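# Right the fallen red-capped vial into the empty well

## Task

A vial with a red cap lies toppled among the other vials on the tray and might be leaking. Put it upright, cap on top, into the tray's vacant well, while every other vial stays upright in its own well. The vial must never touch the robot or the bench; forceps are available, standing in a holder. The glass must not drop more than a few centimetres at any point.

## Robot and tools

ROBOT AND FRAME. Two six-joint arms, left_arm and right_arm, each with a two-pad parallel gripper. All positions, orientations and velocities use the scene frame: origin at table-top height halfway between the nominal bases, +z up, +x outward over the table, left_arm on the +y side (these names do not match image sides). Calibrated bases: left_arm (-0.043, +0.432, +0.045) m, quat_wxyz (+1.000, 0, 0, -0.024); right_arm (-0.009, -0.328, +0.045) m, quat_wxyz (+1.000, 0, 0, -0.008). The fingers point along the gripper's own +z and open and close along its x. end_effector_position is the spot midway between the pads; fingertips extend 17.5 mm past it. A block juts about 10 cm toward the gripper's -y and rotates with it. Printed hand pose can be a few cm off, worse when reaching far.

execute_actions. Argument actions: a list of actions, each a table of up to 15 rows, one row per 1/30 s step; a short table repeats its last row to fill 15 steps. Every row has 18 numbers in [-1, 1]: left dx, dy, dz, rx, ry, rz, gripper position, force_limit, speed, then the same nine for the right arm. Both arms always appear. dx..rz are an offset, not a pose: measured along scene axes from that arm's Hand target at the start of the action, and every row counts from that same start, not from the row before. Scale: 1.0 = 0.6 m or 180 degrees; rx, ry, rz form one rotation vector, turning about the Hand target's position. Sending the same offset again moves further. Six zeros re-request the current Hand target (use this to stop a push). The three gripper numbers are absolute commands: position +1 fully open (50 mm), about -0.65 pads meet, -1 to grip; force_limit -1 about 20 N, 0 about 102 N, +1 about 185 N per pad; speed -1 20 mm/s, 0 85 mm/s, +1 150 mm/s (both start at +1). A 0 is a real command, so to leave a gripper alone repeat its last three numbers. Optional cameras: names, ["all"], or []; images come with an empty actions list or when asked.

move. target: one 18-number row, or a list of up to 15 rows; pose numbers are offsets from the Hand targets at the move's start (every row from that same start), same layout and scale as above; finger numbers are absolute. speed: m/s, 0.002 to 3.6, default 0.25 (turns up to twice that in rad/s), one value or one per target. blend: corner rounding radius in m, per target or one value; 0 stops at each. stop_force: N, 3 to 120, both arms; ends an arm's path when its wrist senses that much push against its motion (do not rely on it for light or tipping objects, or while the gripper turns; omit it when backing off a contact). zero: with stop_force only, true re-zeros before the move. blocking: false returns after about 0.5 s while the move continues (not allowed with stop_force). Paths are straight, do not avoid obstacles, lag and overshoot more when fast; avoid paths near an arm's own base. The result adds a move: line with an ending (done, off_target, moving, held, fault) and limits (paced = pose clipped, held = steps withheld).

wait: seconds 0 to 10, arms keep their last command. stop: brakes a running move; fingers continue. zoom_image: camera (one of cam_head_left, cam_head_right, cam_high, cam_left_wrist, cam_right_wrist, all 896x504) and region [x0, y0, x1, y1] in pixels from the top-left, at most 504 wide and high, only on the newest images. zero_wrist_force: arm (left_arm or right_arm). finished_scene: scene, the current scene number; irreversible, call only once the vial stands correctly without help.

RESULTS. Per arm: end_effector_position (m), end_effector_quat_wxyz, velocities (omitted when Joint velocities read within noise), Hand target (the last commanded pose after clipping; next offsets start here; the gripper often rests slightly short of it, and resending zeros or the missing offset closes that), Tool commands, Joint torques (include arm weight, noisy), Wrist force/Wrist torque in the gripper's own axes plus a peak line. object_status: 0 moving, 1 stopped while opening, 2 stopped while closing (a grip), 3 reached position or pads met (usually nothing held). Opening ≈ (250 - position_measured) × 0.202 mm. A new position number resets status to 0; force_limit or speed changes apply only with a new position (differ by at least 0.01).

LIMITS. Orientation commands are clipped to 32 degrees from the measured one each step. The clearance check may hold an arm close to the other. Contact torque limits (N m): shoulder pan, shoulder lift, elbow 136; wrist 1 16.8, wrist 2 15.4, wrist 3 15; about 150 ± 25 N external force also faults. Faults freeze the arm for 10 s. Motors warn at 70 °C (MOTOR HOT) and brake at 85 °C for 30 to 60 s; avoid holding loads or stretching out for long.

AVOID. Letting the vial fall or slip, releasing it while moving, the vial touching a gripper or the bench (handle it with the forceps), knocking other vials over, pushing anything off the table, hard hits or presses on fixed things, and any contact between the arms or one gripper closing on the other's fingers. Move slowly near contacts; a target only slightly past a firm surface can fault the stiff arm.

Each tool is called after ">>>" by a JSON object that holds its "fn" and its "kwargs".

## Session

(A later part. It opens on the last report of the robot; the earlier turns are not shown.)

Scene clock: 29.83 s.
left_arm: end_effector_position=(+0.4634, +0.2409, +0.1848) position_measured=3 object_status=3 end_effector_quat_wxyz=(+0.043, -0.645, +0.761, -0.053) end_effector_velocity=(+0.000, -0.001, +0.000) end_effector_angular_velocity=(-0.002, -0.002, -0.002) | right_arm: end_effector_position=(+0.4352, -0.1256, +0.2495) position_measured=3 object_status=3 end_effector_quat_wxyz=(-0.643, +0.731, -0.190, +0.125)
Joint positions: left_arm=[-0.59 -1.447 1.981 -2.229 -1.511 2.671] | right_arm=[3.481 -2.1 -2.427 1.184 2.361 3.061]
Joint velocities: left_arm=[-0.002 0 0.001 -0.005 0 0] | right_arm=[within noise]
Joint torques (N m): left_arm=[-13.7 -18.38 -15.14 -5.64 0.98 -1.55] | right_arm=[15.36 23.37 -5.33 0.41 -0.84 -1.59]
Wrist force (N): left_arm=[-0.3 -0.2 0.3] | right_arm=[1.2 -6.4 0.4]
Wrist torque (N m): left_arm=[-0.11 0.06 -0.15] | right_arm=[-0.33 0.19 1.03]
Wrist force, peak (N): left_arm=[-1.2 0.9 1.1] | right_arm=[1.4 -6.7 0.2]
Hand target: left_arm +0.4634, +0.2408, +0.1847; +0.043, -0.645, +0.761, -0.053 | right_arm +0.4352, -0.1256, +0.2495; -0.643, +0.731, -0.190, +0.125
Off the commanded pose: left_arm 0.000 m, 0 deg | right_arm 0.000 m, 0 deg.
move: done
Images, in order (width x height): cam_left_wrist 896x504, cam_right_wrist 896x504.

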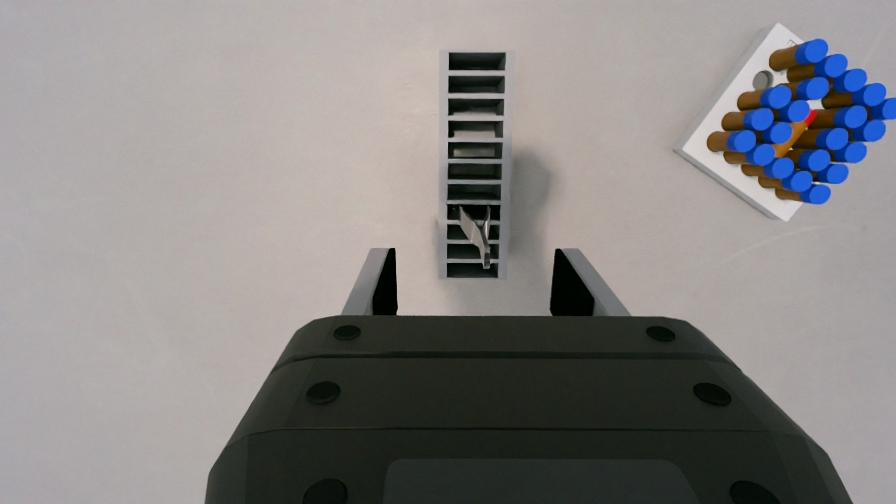

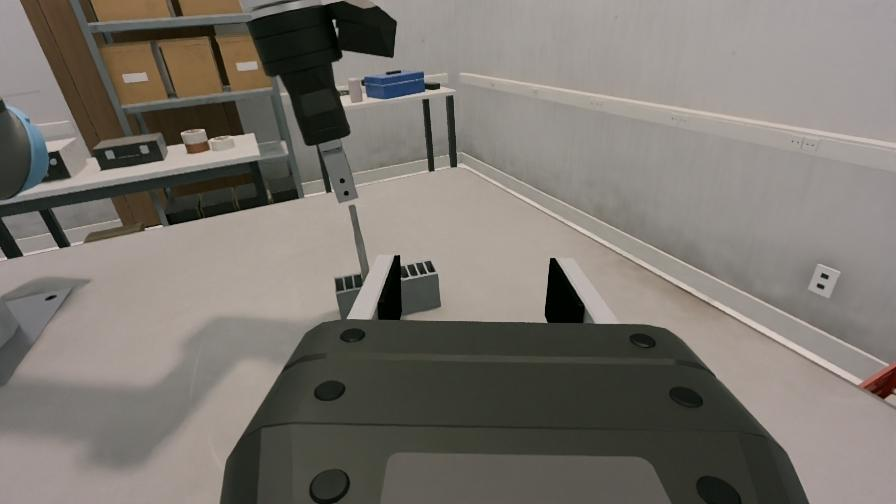

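>>> {"fn": "move", "kwargs": {"target": [0.0068,-0.0063,0.0135,-0.0023,0.0375,-0.0012,1,1,1,0,0,0,0,0,0,1,1,1], "speed": 0.1, "cameras": ["cam_right_wrist","cam_left_wrist"]}}

>>> {"fn": "zoom_image", "kwargs": {"camera": "cam_left_wrist", "region": [370, 160, 570, 320]}}

>>> {"fn": "zoom_image", "kwargs": {"camera": "cam_right_wrist", "region": [270, 130, 450, 310]}}

Scene clock: 31.87 s.
left_arm: end_effector_position=(+0.4675, +0.2372, +0.1927) position_measured=3 object_status=3 end_effector_quat_wxyz=(-0.004, -0.646, +0.763, -0.018) | right_arm: end_effector_position=(+0.4352, -0.1256, +0.2495) position_measured=3 object_status=3 end_effector_quat_wxyz=(-0.643, +0.731, -0.190, +0.125)
Joint positions: left_arm=[-0.553 -1.397 1.866 -2.073 -1.588 2.706] | right_arm=[3.481 -2.1 -2.427 1.184 2.361 3.061]
Joint torques (N m): left_arm=[-13.55 -45.25 -27.34 -1.97 0.34 -1.6] | right_arm=[14.65 22.56 -4.81 0.25 -0.84 -1.4]
Wrist force (N): left_arm=[-0.5 0.0 0.5] | right_arm=[1.3 -6.3 0.4]
Wrist torque (N m): left_arm=[-0.09 0.09 -0.16] | right_arm=[-0.32 0.17 1.03]
Wrist force, peak (N): left_arm=[-0.6 -0.5 0.6] | right_arm=[1.4 -6.8 0.3]
Hand target: left_arm +0.4675, +0.2371, +0.1928; -0.004, -0.646, +0.763, -0.018 | right_arm +0.4352, -0.1256, +0.2495; -0.643, +0.731, -0.190, +0.125
Off the commanded pose: left_arm 0.000 m, 0 deg | right_arm 0.000 m, 0 deg.
move: done
Images, in order (width x height): cam_left_wrist 896x504, cam_right_wrist 896x504.

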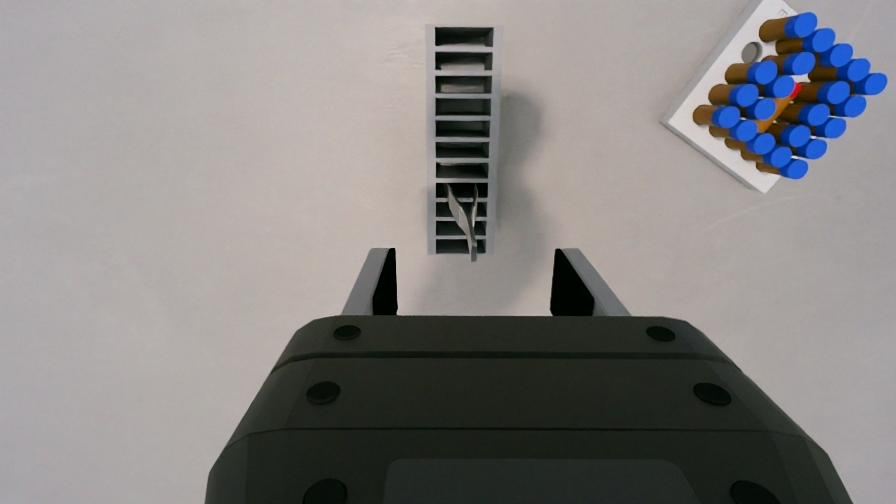

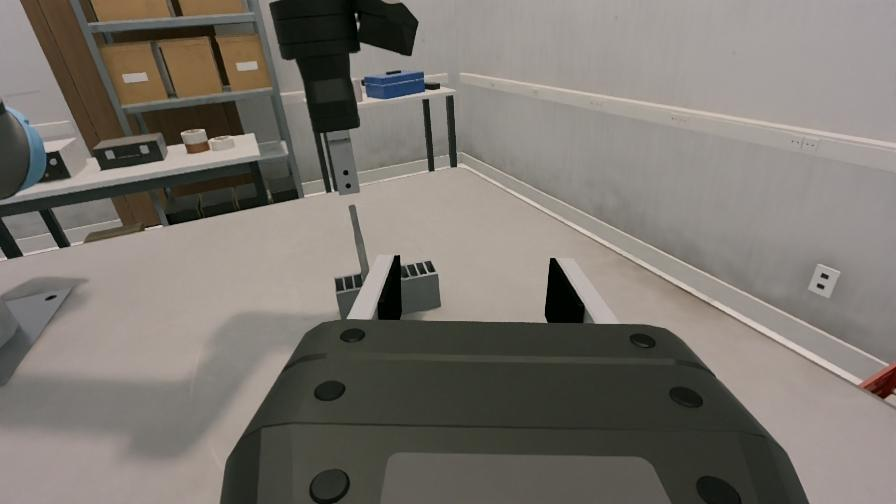

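Scaled by 2.520 from the camera's 896x504 image, which has a finer 1280x720 frame.

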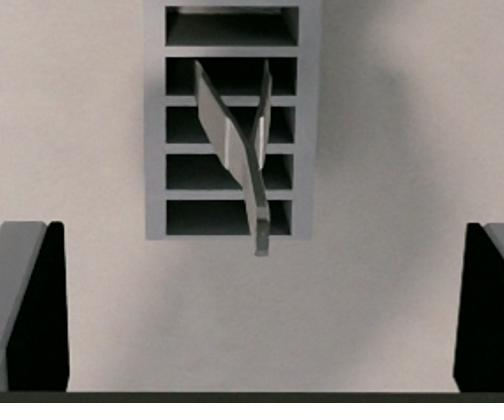

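Scaled by 2.800 from the camera's 896x504 image, which has a finer 1280x720 frame.

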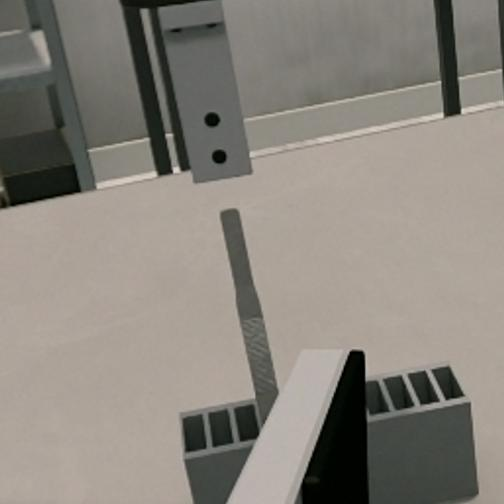

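>>> {"fn": "move", "kwargs": {"target": [0.0008, -0.0015, -0.05, 0,0,0, 1,1,1, 0,0,0,0,0,0,1,1,1], "speed": 0.04, "stop_force": 4, "cameras": ["cam_left_wrist","cam_right_wrist"]}}

Scene clock: 34.30 s.
left_arm: end_effector_position=(+0.4679, +0.2362, +0.1628) position_measured=3 object_status=3 end_effector_quat_wxyz=(-0.004, -0.646, +0.763, -0.018) | right_arm: end_effector_position=(+0.4352, -0.1256, +0.2495) position_measured=3 object_status=3 end_effector_quat_wxyz=(-0.643, +0.731, -0.190, +0.125)
Joint positions: left_arm=[-0.554 -1.36 1.907 -2.151 -1.588 2.705] | right_arm=[3.481 -2.1 -2.427 1.184 2.361 3.061]
Joint torques (N m): left_arm=[-9.1 -45.35 -28.72 -2.27 1.51 -0.62] | right_arm=[14.48 24.38 -4.43 0.14 -0.86 -1.43]
Wrist force (N): left_arm=[-0.4 -0.1 0.5] | right_arm=[1.6 -6.3 0.3]
Wrist torque (N m): left_arm=[-0.11 0.09 -0.16] | right_arm=[-0.32 0.14 1.03]
Wrist force, peak (N): left_arm=[-0.5 -0.3 1.3] | right_arm=[1.5 -6.7 0.3]
Hand target: left_arm +0.4680, +0.2362, +0.1628; -0.004, -0.646, +0.763, -0.018 | right_arm +0.4352, -0.1256, +0.2495; -0.643, +0.731, -0.190, +0.125
Off the commanded pose: left_arm 0.000 m, 0 deg | right_arm 0.000 m, 0 deg.
move: done
Images, in order (width x height): cam_left_wrist 896x504, cam_right_wrist 896x504.

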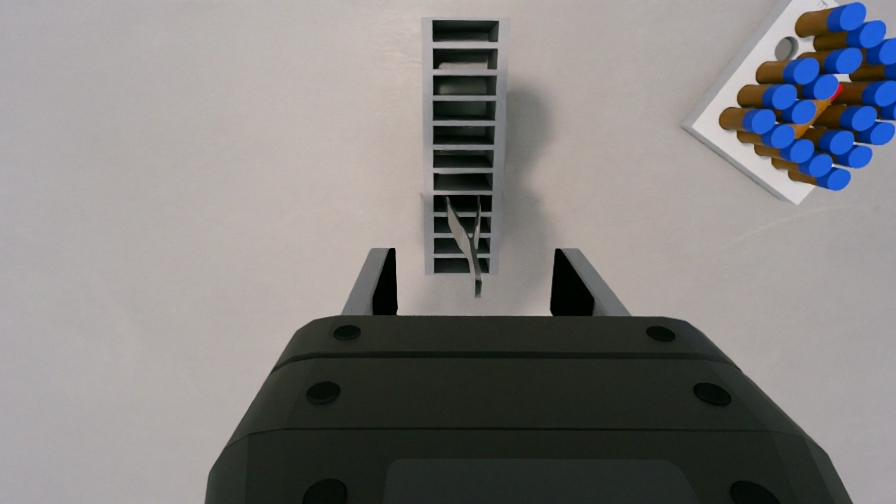

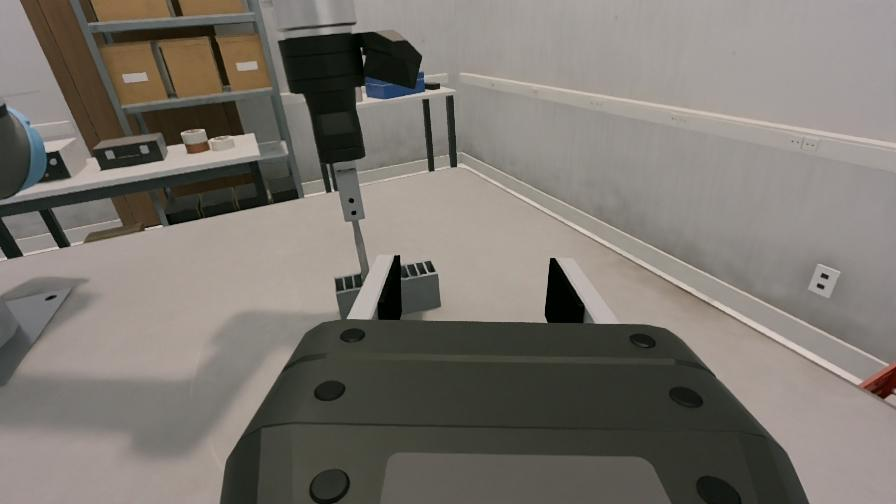

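>>> {"fn": "zoom_image", "kwargs": {"camera": "cam_left_wrist", "region": [370, 170, 570, 330]}}

>>> {"fn": "zoom_image", "kwargs": {"camera": "cam_right_wrist", "region": [270, 130, 450, 310]}}

Scaled by 2.520 from the camera's 896x504 image, which has a finer 1280x720 frame.

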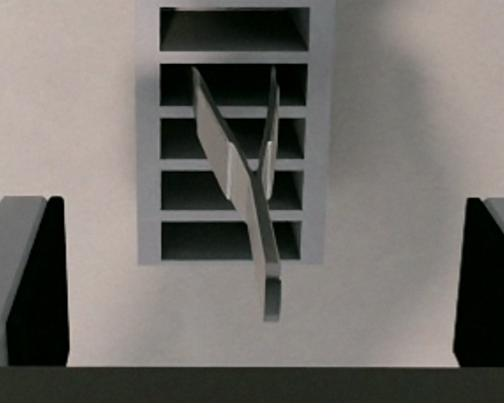

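Scaled by 2.800 from the camera's 896x504 image, which has a finer 1280x720 frame.

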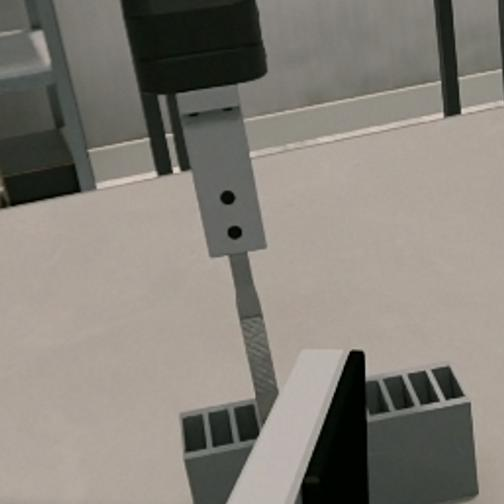

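>>> {"fn": "move", "kwargs": {"target": [0.0004, -0.0008, -0.025, 0,0,0, 1,1,1, 0,0,0,0,0,0,1,1,1], "speed": 0.04, "stop_force": 4, "cameras": ["cam_left_wrist","cam_right_wrist"]}}

>>> {"fn": "zoom_image", "kwargs": {"camera": "cam_left_wrist", "region": [370, 170, 570, 330]}}

>>> {"fn": "zoom_image", "kwargs": {"camera": "cam_right_wrist", "region": [270, 130, 450, 310]}}

Scene clock: 37.23 s.
left_arm: end_effector_position=(+0.4682, +0.2357, +0.1478) position_measured=3 object_status=3 end_effector_quat_wxyz=(-0.004, -0.646, +0.763, -0.018) | right_arm: end_effector_position=(+0.4352, -0.1256, +0.2495) position_measured=3 object_status=3 end_effector_quat_wxyz=(-0.643, +0.731, -0.190, +0.125)
Joint positions: left_arm=[-0.554 -1.339 1.925 -2.19 -1.588 2.704] | right_arm=[3.481 -2.1 -2.427 1.184 2.361 3.061]
Joint torques (N m): left_arm=[-13.06 -46.31 -27.38 -0.88 1.51 -0.71] | right_arm=[15.32 24.49 -4.38 0.09 -1.05 -1.55]
Wrist force (N): left_arm=[-0.3 -0.5 0.4] | right_arm=[1.6 -5.8 0.2]
Wrist torque (N m): left_arm=[-0.16 0.06 -0.17] | right_arm=[-0.23 0.12 1.03]
Wrist force, peak (N): left_arm=[-0.5 0.0 1.0] | right_arm=[1.6 -6.6 0.1]
Hand target: left_arm +0.4682, +0.2357, +0.1478; -0.004, -0.646, +0.763, -0.018 | right_arm +0.4352, -0.1256, +0.2495; -0.643, +0.731, -0.190, +0.125
Off the commanded pose: left_arm 0.000 m, 0 deg | right_arm 0.000 m, 0 deg.
move: done
Images, in order (width x height): cam_left_wrist 896x504, cam_right_wrist 896x504.

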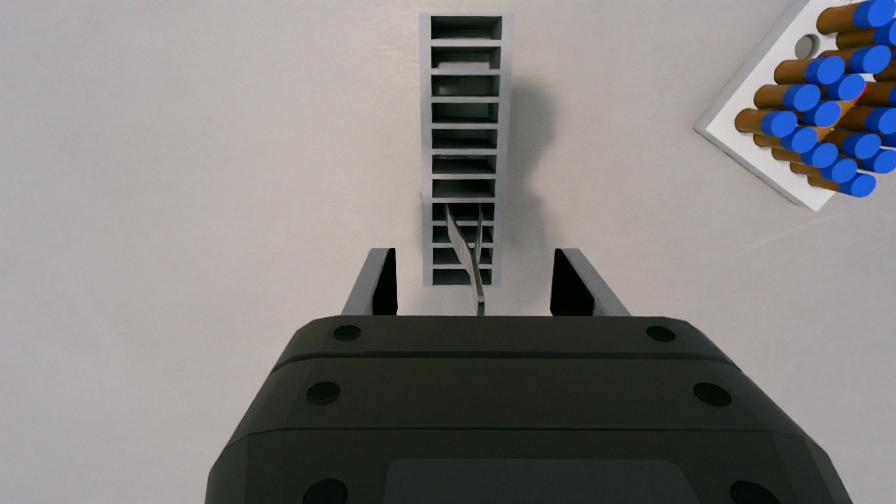

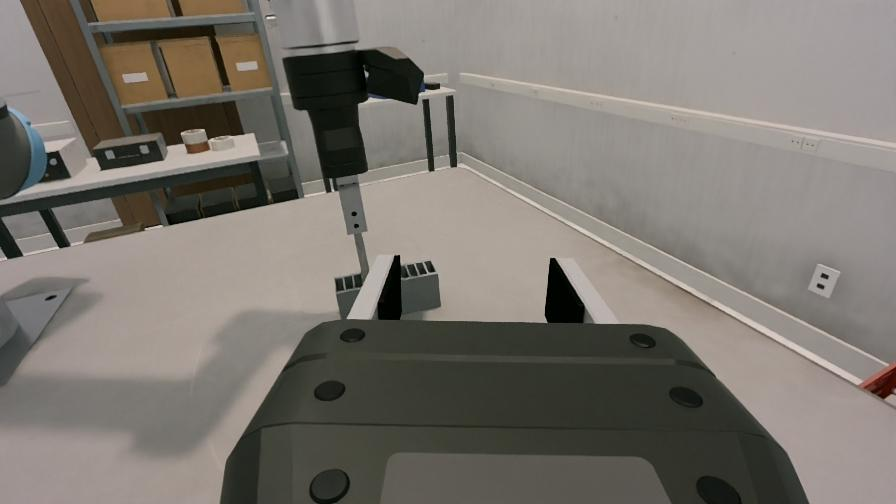

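Scaled by 2.520 from the camera's 896x504 image, which has a finer 1280x720 frame.

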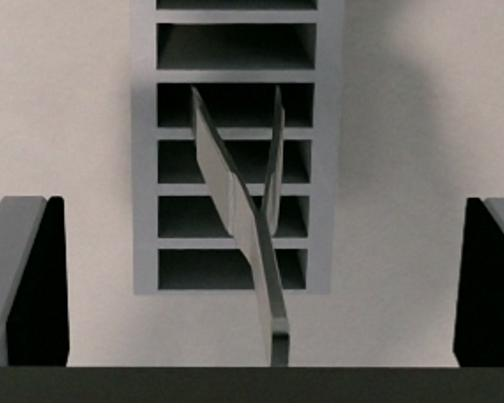

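Scaled by 2.800 from the camera's 896x504 image, which has a finer 1280x720 frame.

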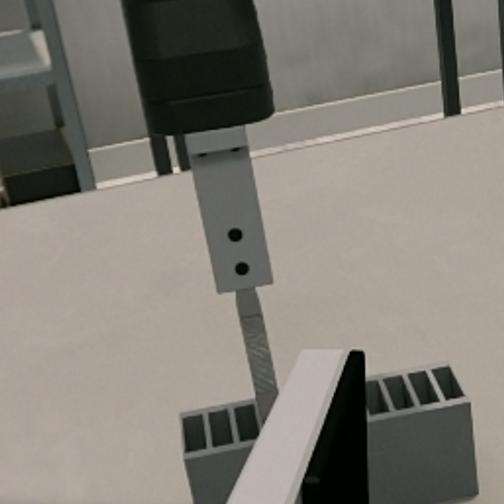

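>>> {"fn": "move", "kwargs": {"target": [0.0003, -0.0005, -0.018, 0,0,0, 1,1,1, 0,0,0,0,0,0,1,1,1], "speed": 0.03, "stop_force": 4, "cameras": ["cam_left_wrist","cam_right_wrist"]}}

>>> {"fn": "zoom_image", "kwargs": {"camera": "cam_left_wrist", "region": [370, 170, 570, 330]}}

>>> {"fn": "zoom_image", "kwargs": {"camera": "cam_right_wrist", "region": [310, 200, 410, 290]}}

Scene clock: 39.33 s.
left_arm: end_effector_position=(+0.4684, +0.2354, +0.1370) position_measured=3 object_status=3 end_effector_quat_wxyz=(-0.004, -0.646, +0.763, -0.018) | right_arm: end_effector_position=(+0.4352, -0.1256, +0.2495) position_measured=3 object_status=3 end_effector_quat_wxyz=(-0.643, +0.731, -0.190, +0.125)
Joint positions: left_arm=[-0.555 -1.323 1.938 -2.219 -1.588 2.704] | right_arm=[3.481 -2.1 -2.427 1.184 2.361 3.061]
Joint torques (N m): left_arm=[-10.72 -46.49 -26.46 -1.13 1.65 -1.04] | right_arm=[14.52 24.99 -4.34 0.14 -0.8 -1.46]
Wrist force (N): left_arm=[-0.6 -0.4 0.5] | right_arm=[1.4 -6.4 0.4]
Wrist torque (N m): left_arm=[-0.15 0.12 -0.17] | right_arm=[-0.33 0.15 1.04]
Wrist force, peak (N): left_arm=[-0.5 -0.1 0.9] | right_arm=[1.6 -6.6 0.3]
Hand target: left_arm +0.4684, +0.2354, +0.1370; -0.004, -0.646, +0.763, -0.018 | right_arm +0.4352, -0.1256, +0.2495; -0.643, +0.731, -0.190, +0.125
Off the commanded pose: left_arm 0.000 m, 0 deg | right_arm 0.000 m, 0 deg.
move: done
Images, in order (width x height): cam_left_wrist 896x504, cam_right_wrist 896x504.

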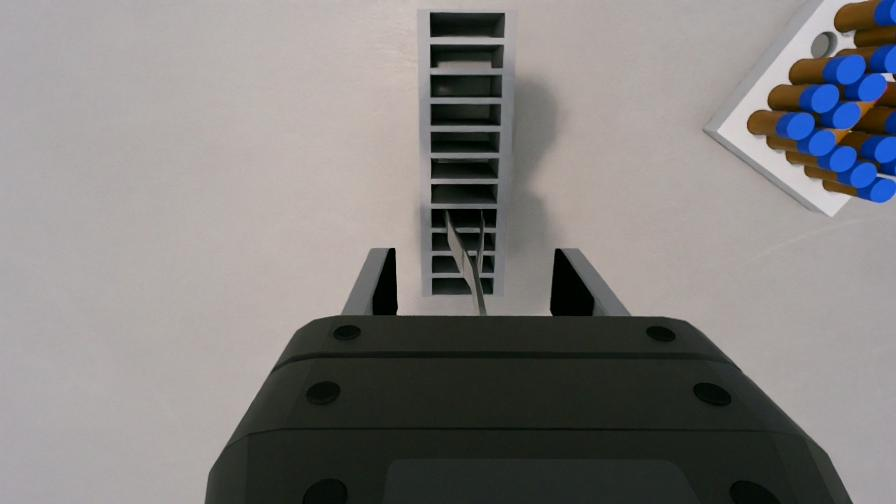

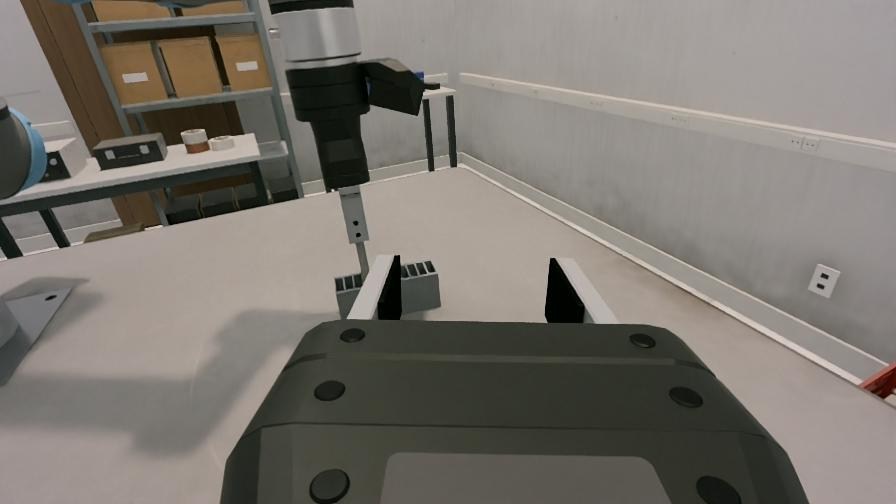

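Scaled by 2.520 from the camera's 896x504 image, which has a finer 1280x720 frame.

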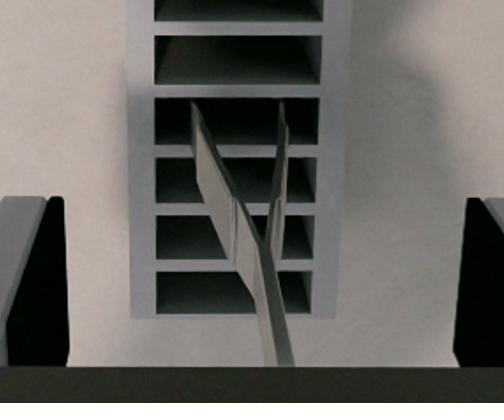

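Scaled by 5.040 from the camera's 896x504 image, which has a finer 1280x720 frame.

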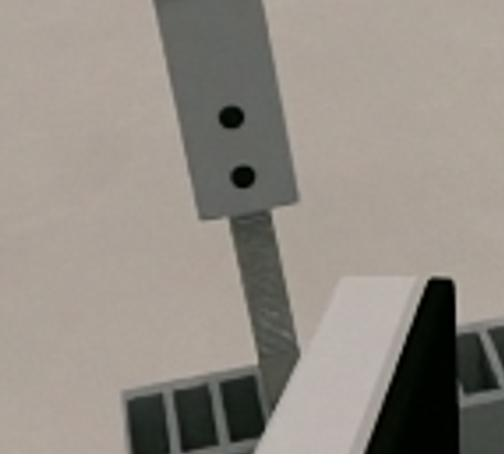

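>>> {"fn": "move", "kwargs": {"target": [0,0,0, 0,0,0, -0.36,-1,-1, 0,0,0,0,0,0,1,1,1], "speed": 0.03, "cameras": ["cam_left_wrist","cam_right_wrist"]}}

>>> {"fn": "zoom_image", "kwargs": {"camera": "cam_left_wrist", "region": [370, 170, 570, 330]}}

>>> {"fn": "zoom_image", "kwargs": {"camera": "cam_right_wrist", "region": [310, 200, 410, 290]}}

Scene clock: 41.77 s.
left_arm: end_effector_position=(+0.4684, +0.2354, +0.1370) position_measured=206 object_status=0 end_effector_quat_wxyz=(-0.004, -0.646, +0.763, -0.018) | right_arm: end_effector_position=(+0.4352, -0.1256, +0.2495) position_measured=3 object_status=3 end_effector_quat_wxyz=(-0.643, +0.731, -0.190, +0.125)
Joint positions: left_arm=[-0.555 -1.323 1.938 -2.219 -1.588 2.704] | right_arm=[3.481 -2.1 -2.427 1.184 2.361 3.061]
Joint torques (N m): left_arm=[-6.77 -44.95 -27.47 -1.33 1.43 0.21] | right_arm=[15.09 26.07 -4.46 0.32 -0.87 -1.44]
Wrist force (N): left_arm=[-0.6 -0.3 0.4] | right_arm=[1.8 -6.2 0.1]
Wrist torque (N m): left_arm=[-0.14 0.10 -0.16] | right_arm=[-0.30 0.09 1.03]
Wrist force, peak (N): left_arm=[-0.5 -0.5 0.8] | right_arm=[1.5 -6.5 0.3]
Hand target: left_arm +0.4684, +0.2354, +0.1370; -0.004, -0.646, +0.763, -0.018 | right_arm +0.4352, -0.1256, +0.2495; -0.643, +0.731, -0.190, +0.125
Off the commanded pose: left_arm 0.000 m, 0 deg | right_arm 0.000 m, 0 deg.
move: done
Images, in order (width x height): cam_left_wrist 896x504, cam_right_wrist 896x504.

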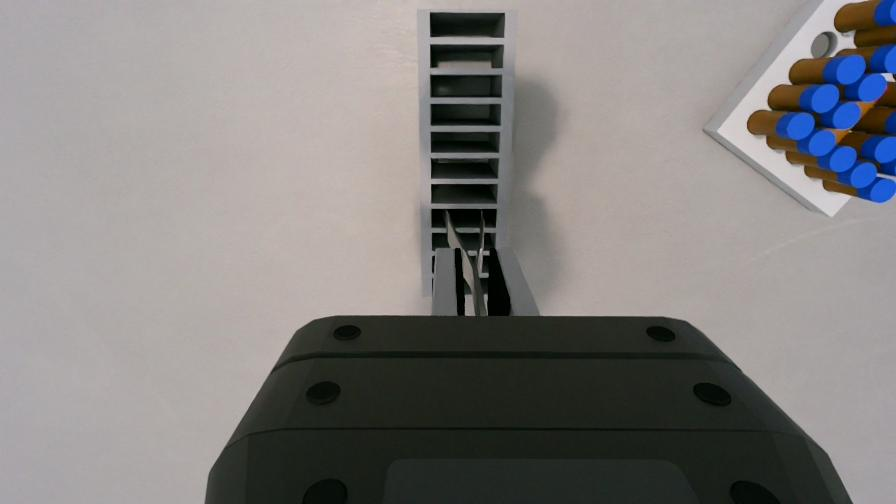

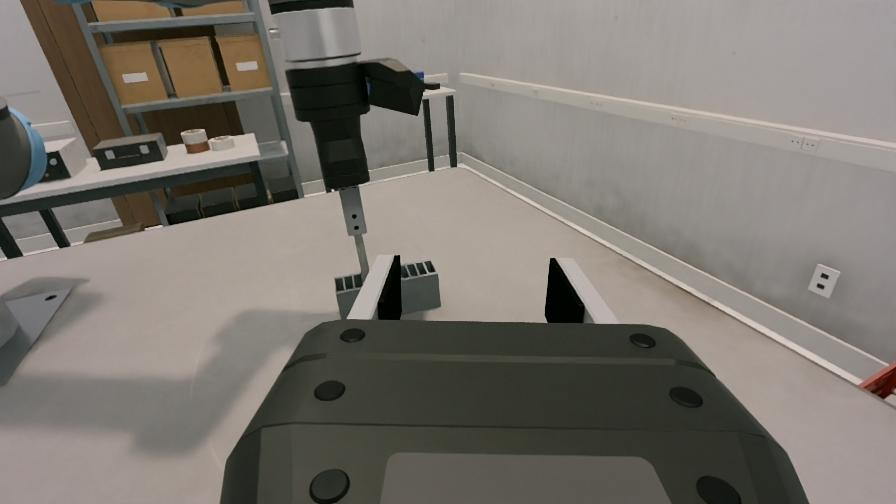

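Scaled by 2.520 from the camera's 896x504 image, which has a finer 1280x720 frame.

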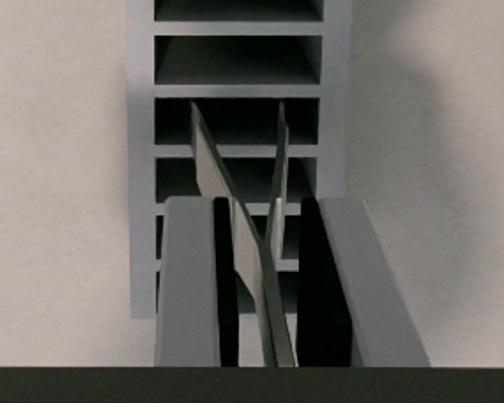

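Scaled by 5.040 from the camera's 896x504 image, which has a finer 1280x720 frame.

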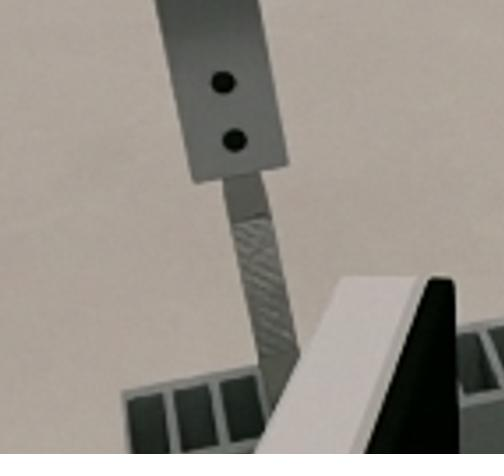

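>>> {"fn": "move", "kwargs": {"target": [[0,0,0, 0,0,0, 0.6,1,0.5, 0,0,0,0,0,0,1,1,1],[0.0002,-0.0004,-0.0137, 0,0,0, 0.6,1,0.5, 0,0,0,0,0,0,1,1,1],[0.0002,-0.0004,-0.0137, 0,0,0, -0.36,-1,0, 0,0,0,0,0,0,1,1,1]], "speed": 0.03, "cameras": ["cam_left_wrist","cam_right_wrist"]}}

>>> {"fn": "zoom_image", "kwargs": {"camera": "cam_left_wrist", "region": [370, 170, 570, 330]}}

>>> {"fn": "zoom_image", "kwargs": {"camera": "cam_right_wrist", "region": [310, 200, 410, 290]}}

Scene clock: 43.87 s.
left_arm: end_effector_position=(+0.4685, +0.2351, +0.1288) position_measured=206 object_status=0 end_effector_quat_wxyz=(-0.004, -0.646, +0.763, -0.018) | right_arm: end_effector_position=(+0.4352, -0.1256, +0.2495) position_measured=3 object_status=3 end_effector_quat_wxyz=(-0.643, +0.731, -0.190, +0.125)
Joint positions: left_arm=[-0.555 -1.31 1.947 -2.24 -1.588 2.704] | right_arm=[3.481 -2.1 -2.427 1.184 2.361 3.061]
Joint torques (N m): left_arm=[-14.05 -45.87 -26.6 -1.08 1.53 -1.4] | right_arm=[14.43 26.91 -3.75 0.15 -0.91 -1.58]
Wrist force (N): left_arm=[-0.6 -0.4 0.3] | right_arm=[1.6 -6.3 0.2]
Wrist torque (N m): left_arm=[-0.15 0.12 -0.16] | right_arm=[-0.32 0.14 1.03]
Wrist force, peak (N): left_arm=[-0.7 -0.3 0.8] | right_arm=[1.4 -6.6 0.2]
Hand target: left_arm +0.4685, +0.2351, +0.1288; -0.004, -0.646, +0.763, -0.018 | right_arm +0.4352, -0.1256, +0.2495; -0.643, +0.731, -0.190, +0.125
Off the commanded pose: left_arm 0.000 m, 0 deg | right_arm 0.000 m, 0 deg.
move: done
Images, in order (width x height): cam_left_wrist 896x504, cam_right_wrist 896x504.

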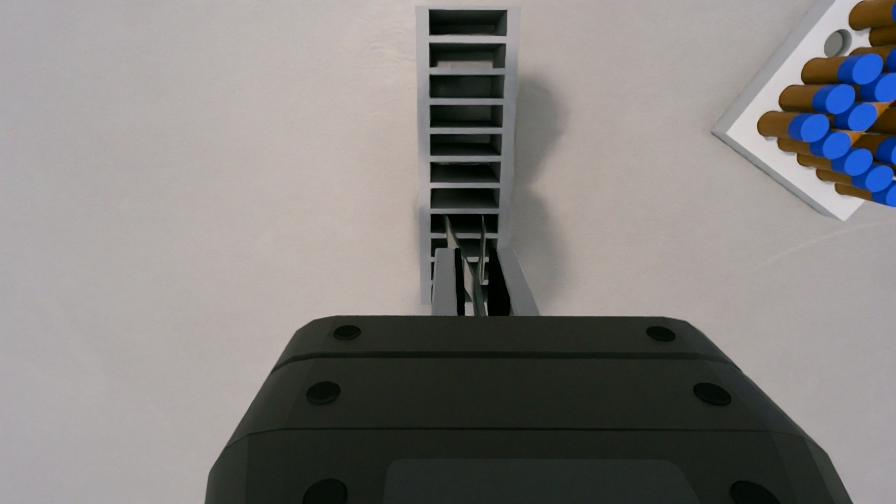

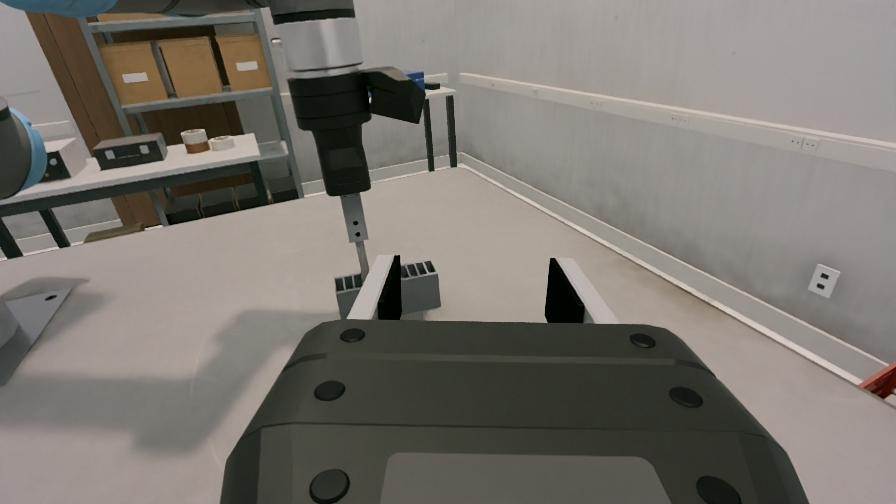

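Scaled by 2.520 from the camera's 896x504 image, which has a finer 1280x720 frame.

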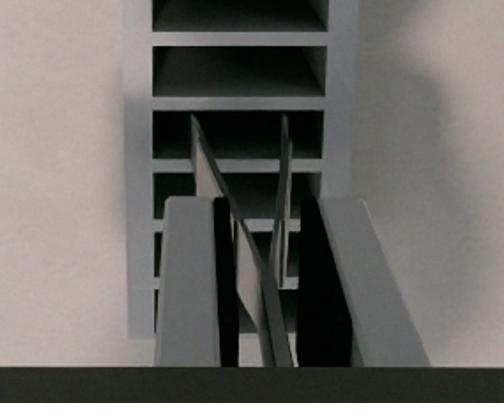

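Scaled by 5.040 from the camera's 896x504 image, which has a finer 1280x720 frame.

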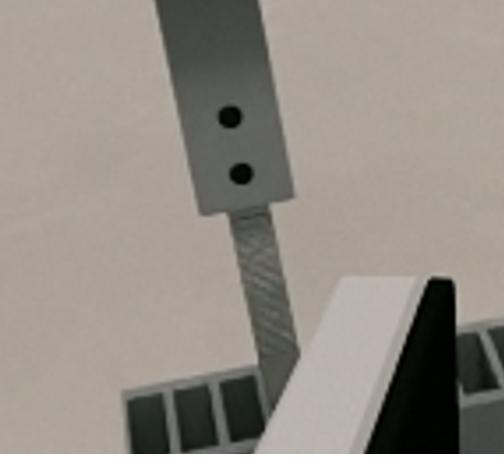

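>>> {"fn": "wait", "kwargs": {"seconds": 0.5, "cameras": ["cam_left_wrist"]}}

>>> {"fn": "zoom_image", "kwargs": {"camera": "cam_left_wrist", "region": [420, 190, 520, 320]}}

Scene clock: 44.47 s.
left_arm: end_effector_position=(+0.4685, +0.2351, +0.1288) position_measured=206 object_status=3 end_effector_quat_wxyz=(-0.004, -0.646, +0.763, -0.018) | right_arm: end_effector_position=(+0.4352, -0.1256, +0.2495) position_measured=3 object_status=3 end_effector_quat_wxyz=(-0.643, +0.731, -0.190, +0.125)
Joint positions: left_arm=[-0.555 -1.31 1.947 -2.24 -1.588 2.704] | right_arm=[3.481 -2.1 -2.427 1.184 2.361 3.061]
Joint torques (N m): left_arm=[-12.83 -46.63 -28.17 -1.17 1.64 -1.03] | right_arm=[16.02 26.71 -3.96 0.23 -1.1 -1.53]
Wrist force (N): left_arm=[-0.4 -0.2 0.3] | right_arm=[1.8 -6.3 0.2]
Wrist torque (N m): left_arm=[-0.12 0.09 -0.16] | right_arm=[-0.31 0.10 1.04]
Wrist force, peak (N): left_arm=[-0.7 -0.2 0.5] | right_arm=[1.7 -6.5 0.1]
Hand target: left_arm +0.4685, +0.2351, +0.1288; -0.004, -0.646, +0.763, -0.018 | right_arm +0.4352, -0.1256, +0.2495; -0.643, +0.731, -0.190, +0.125
Tool commands: left_gripper/position=-0.36 left_gripper/force_limit=-1.0 left_gripper/speed=+0.0 right_gripper/position=+1.0 right_gripper/force_limit=+1.0 right_gripper/speed=+1.0
Off the commanded pose: left_arm 0.000 m, 0 deg | right_arm 0.000 m, 0 deg.
wait: 0.50 s; at rest by 0.07 s
Images, in order (width x height): cam_left_wrist 896x504.

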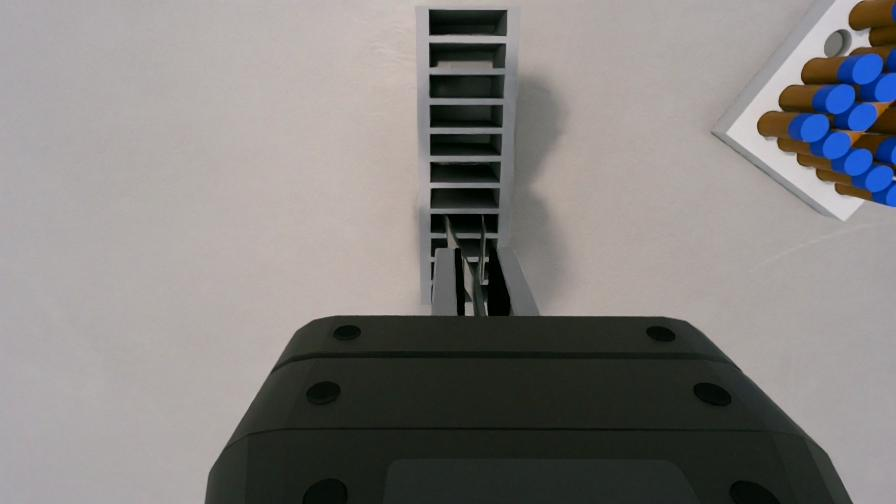

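Scaled by 3.877 from the camera's 896x504 image, which has a finer 1280x720 frame.

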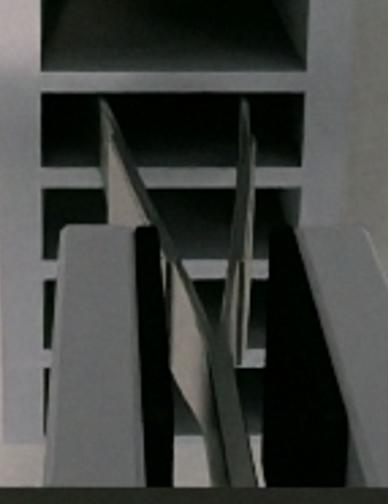

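>>> {"fn": "move", "kwargs": {"target": [0,0,0, 0,0,0, -1,-1,-1, 0,0,0,0,0,0,1,1,1], "speed": 0.03, "cameras": ["cam_left_wrist","cam_right_wrist"]}}

>>> {"fn": "zoom_image", "kwargs": {"camera": "cam_left_wrist", "region": [420, 190, 520, 320]}}

>>> {"fn": "zoom_image", "kwargs": {"camera": "cam_right_wrist", "region": [310, 200, 410, 290]}}

Scene clock: 45.27 s.
left_arm: end_effector_position=(+0.4685, +0.2351, +0.1288) position_measured=233 object_status=2 end_effector_quat_wxyz=(-0.004, -0.646, +0.763, -0.018) | right_arm: end_effector_position=(+0.4352, -0.1256, +0.2495) position_measured=3 object_status=3 end_effector_quat_wxyz=(-0.643, +0.731, -0.190, +0.125)
Joint positions: left_arm=[-0.555 -1.31 1.947 -2.24 -1.588 2.704] | right_arm=[3.481 -2.1 -2.427 1.184 2.361 3.061]
Joint torques (N m): left_arm=[-14.01 -46.58 -27.04 -1.02 1.62 -0.74] | right_arm=[14.87 27.49 -3.86 0 -0.9 -1.63]
Wrist force (N): left_arm=[-0.4 -0.3 0.4] | right_arm=[1.5 -6.1 0.1]
Wrist torque (N m): left_arm=[-0.14 0.07 -0.16] | right_arm=[-0.28 0.15 1.04]
Wrist force, peak (N): left_arm=[-0.6 -0.3 0.6] | right_arm=[1.6 -6.5 0.2]
Hand target: left_arm +0.4685, +0.2351, +0.1288; -0.004, -0.646, +0.763, -0.018 | right_arm +0.4352, -0.1256, +0.2495; -0.643, +0.731, -0.190, +0.125
Off the commanded pose: left_arm 0.000 m, 0 deg | right_arm 0.000 m, 0 deg.
move: done
Images, in order (width x height): cam_left_wrist 896x504, cam_right_wrist 896x504.

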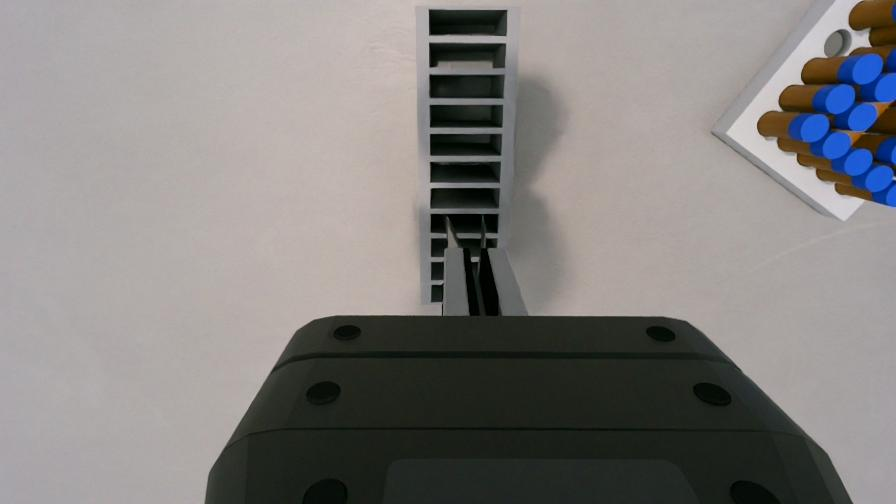

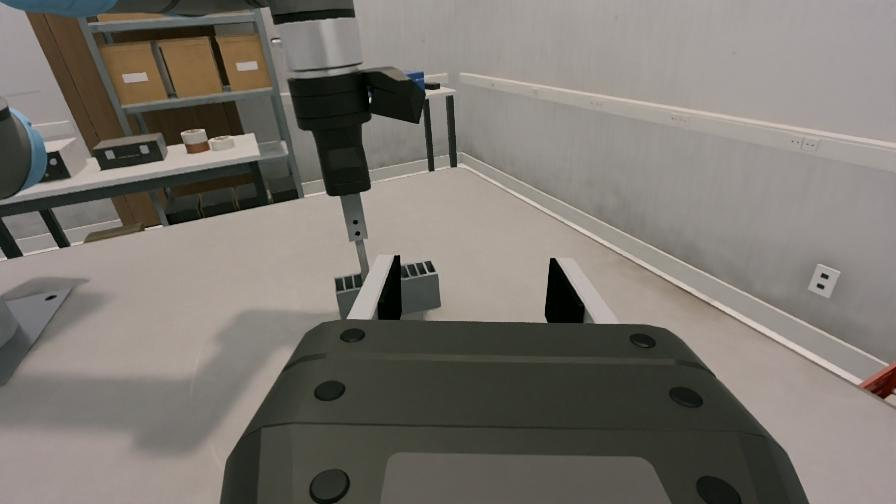

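Scaled by 3.877 from the camera's 896x504 image, which has a finer 1280x720 frame.

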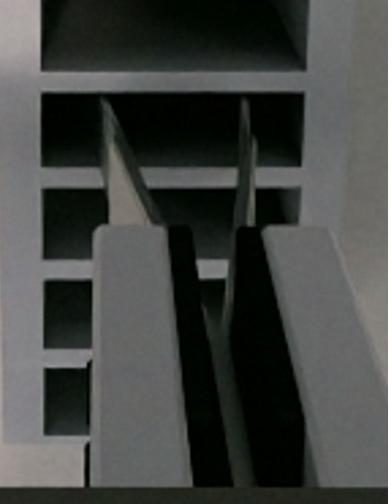

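Scaled by 5.040 from the camera's 896x504 image, which has a finer 1280x720 frame.

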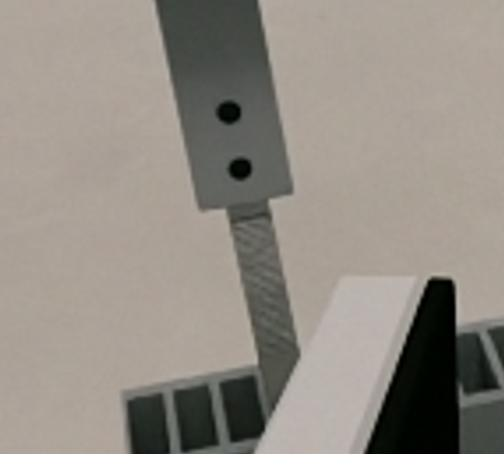

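>>> {"fn": "wait", "kwargs": {"seconds": 0.3, "cameras": ["cam_left_wrist"]}}

>>> {"fn": "zoom_image", "kwargs": {"camera": "cam_left_wrist", "region": [420, 190, 520, 320]}}

Scene clock: 46.00 s.
left_arm: end_effector_position=(+0.4685, +0.2351, +0.1288) position_measured=233 object_status=2 end_effector_quat_wxyz=(-0.004, -0.646, +0.763, -0.018) | right_arm: end_effector_position=(+0.4352, -0.1256, +0.2495) position_measured=3 object_status=3 end_effector_quat_wxyz=(-0.643, +0.731, -0.190, +0.125)
Joint positions: left_arm=[-0.555 -1.31 1.947 -2.24 -1.588 2.704] | right_arm=[3.481 -2.1 -2.427 1.184 2.361 3.061]
Joint torques (N m): left_arm=[-13.67 -46.46 -25.72 -1.08 1.61 -0.52] | right_arm=[14.73 28.04 -4.1 0.21 -1.03 -1.37]
Wrist force (N): left_arm=[-0.5 -0.3 0.2] | right_arm=[1.3 -6.2 0.2]
Wrist torque (N m): left_arm=[-0.13 0.09 -0.16] | right_arm=[-0.30 0.18 1.03]
Wrist force, peak (N): left_arm=[-0.5 -0.4 0.5] | right_arm=[1.4 -6.6 0.1]
Hand target: left_arm +0.4685, +0.2351, +0.1288; -0.004, -0.646, +0.763, -0.018 | right_arm +0.4352, -0.1256, +0.2495; -0.643, +0.731, -0.190, +0.125
Tool commands: left_gripper/position=-1.0 left_gripper/force_limit=-1.0 left_gripper/speed=-1.0 right_gripper/position=+1.0 right_gripper/force_limit=+1.0 right_gripper/speed=+1.0
Off the commanded pose: left_arm 0.000 m, 0 deg | right_arm 0.000 m, 0 deg.
wait: 0.30 s; at rest from the start
Images, in order (width x height): cam_left_wrist 896x504.

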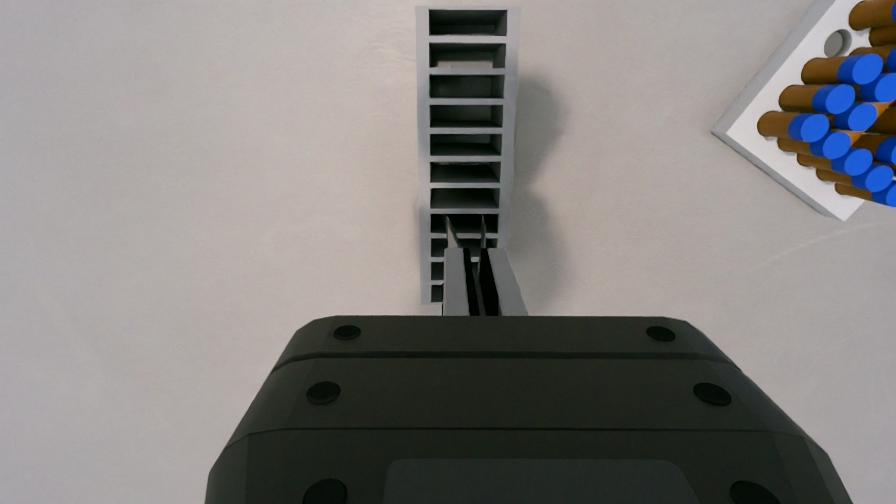

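Scaled by 3.877 from the camera's 896x504 image, which has a finer 1280x720 frame.

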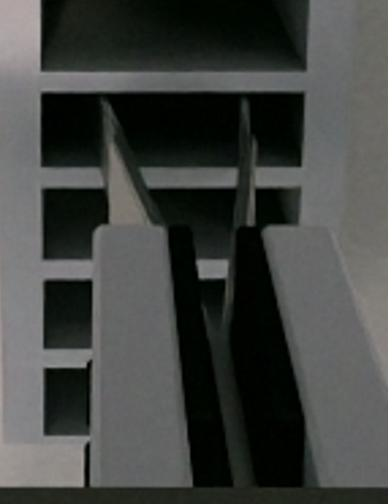

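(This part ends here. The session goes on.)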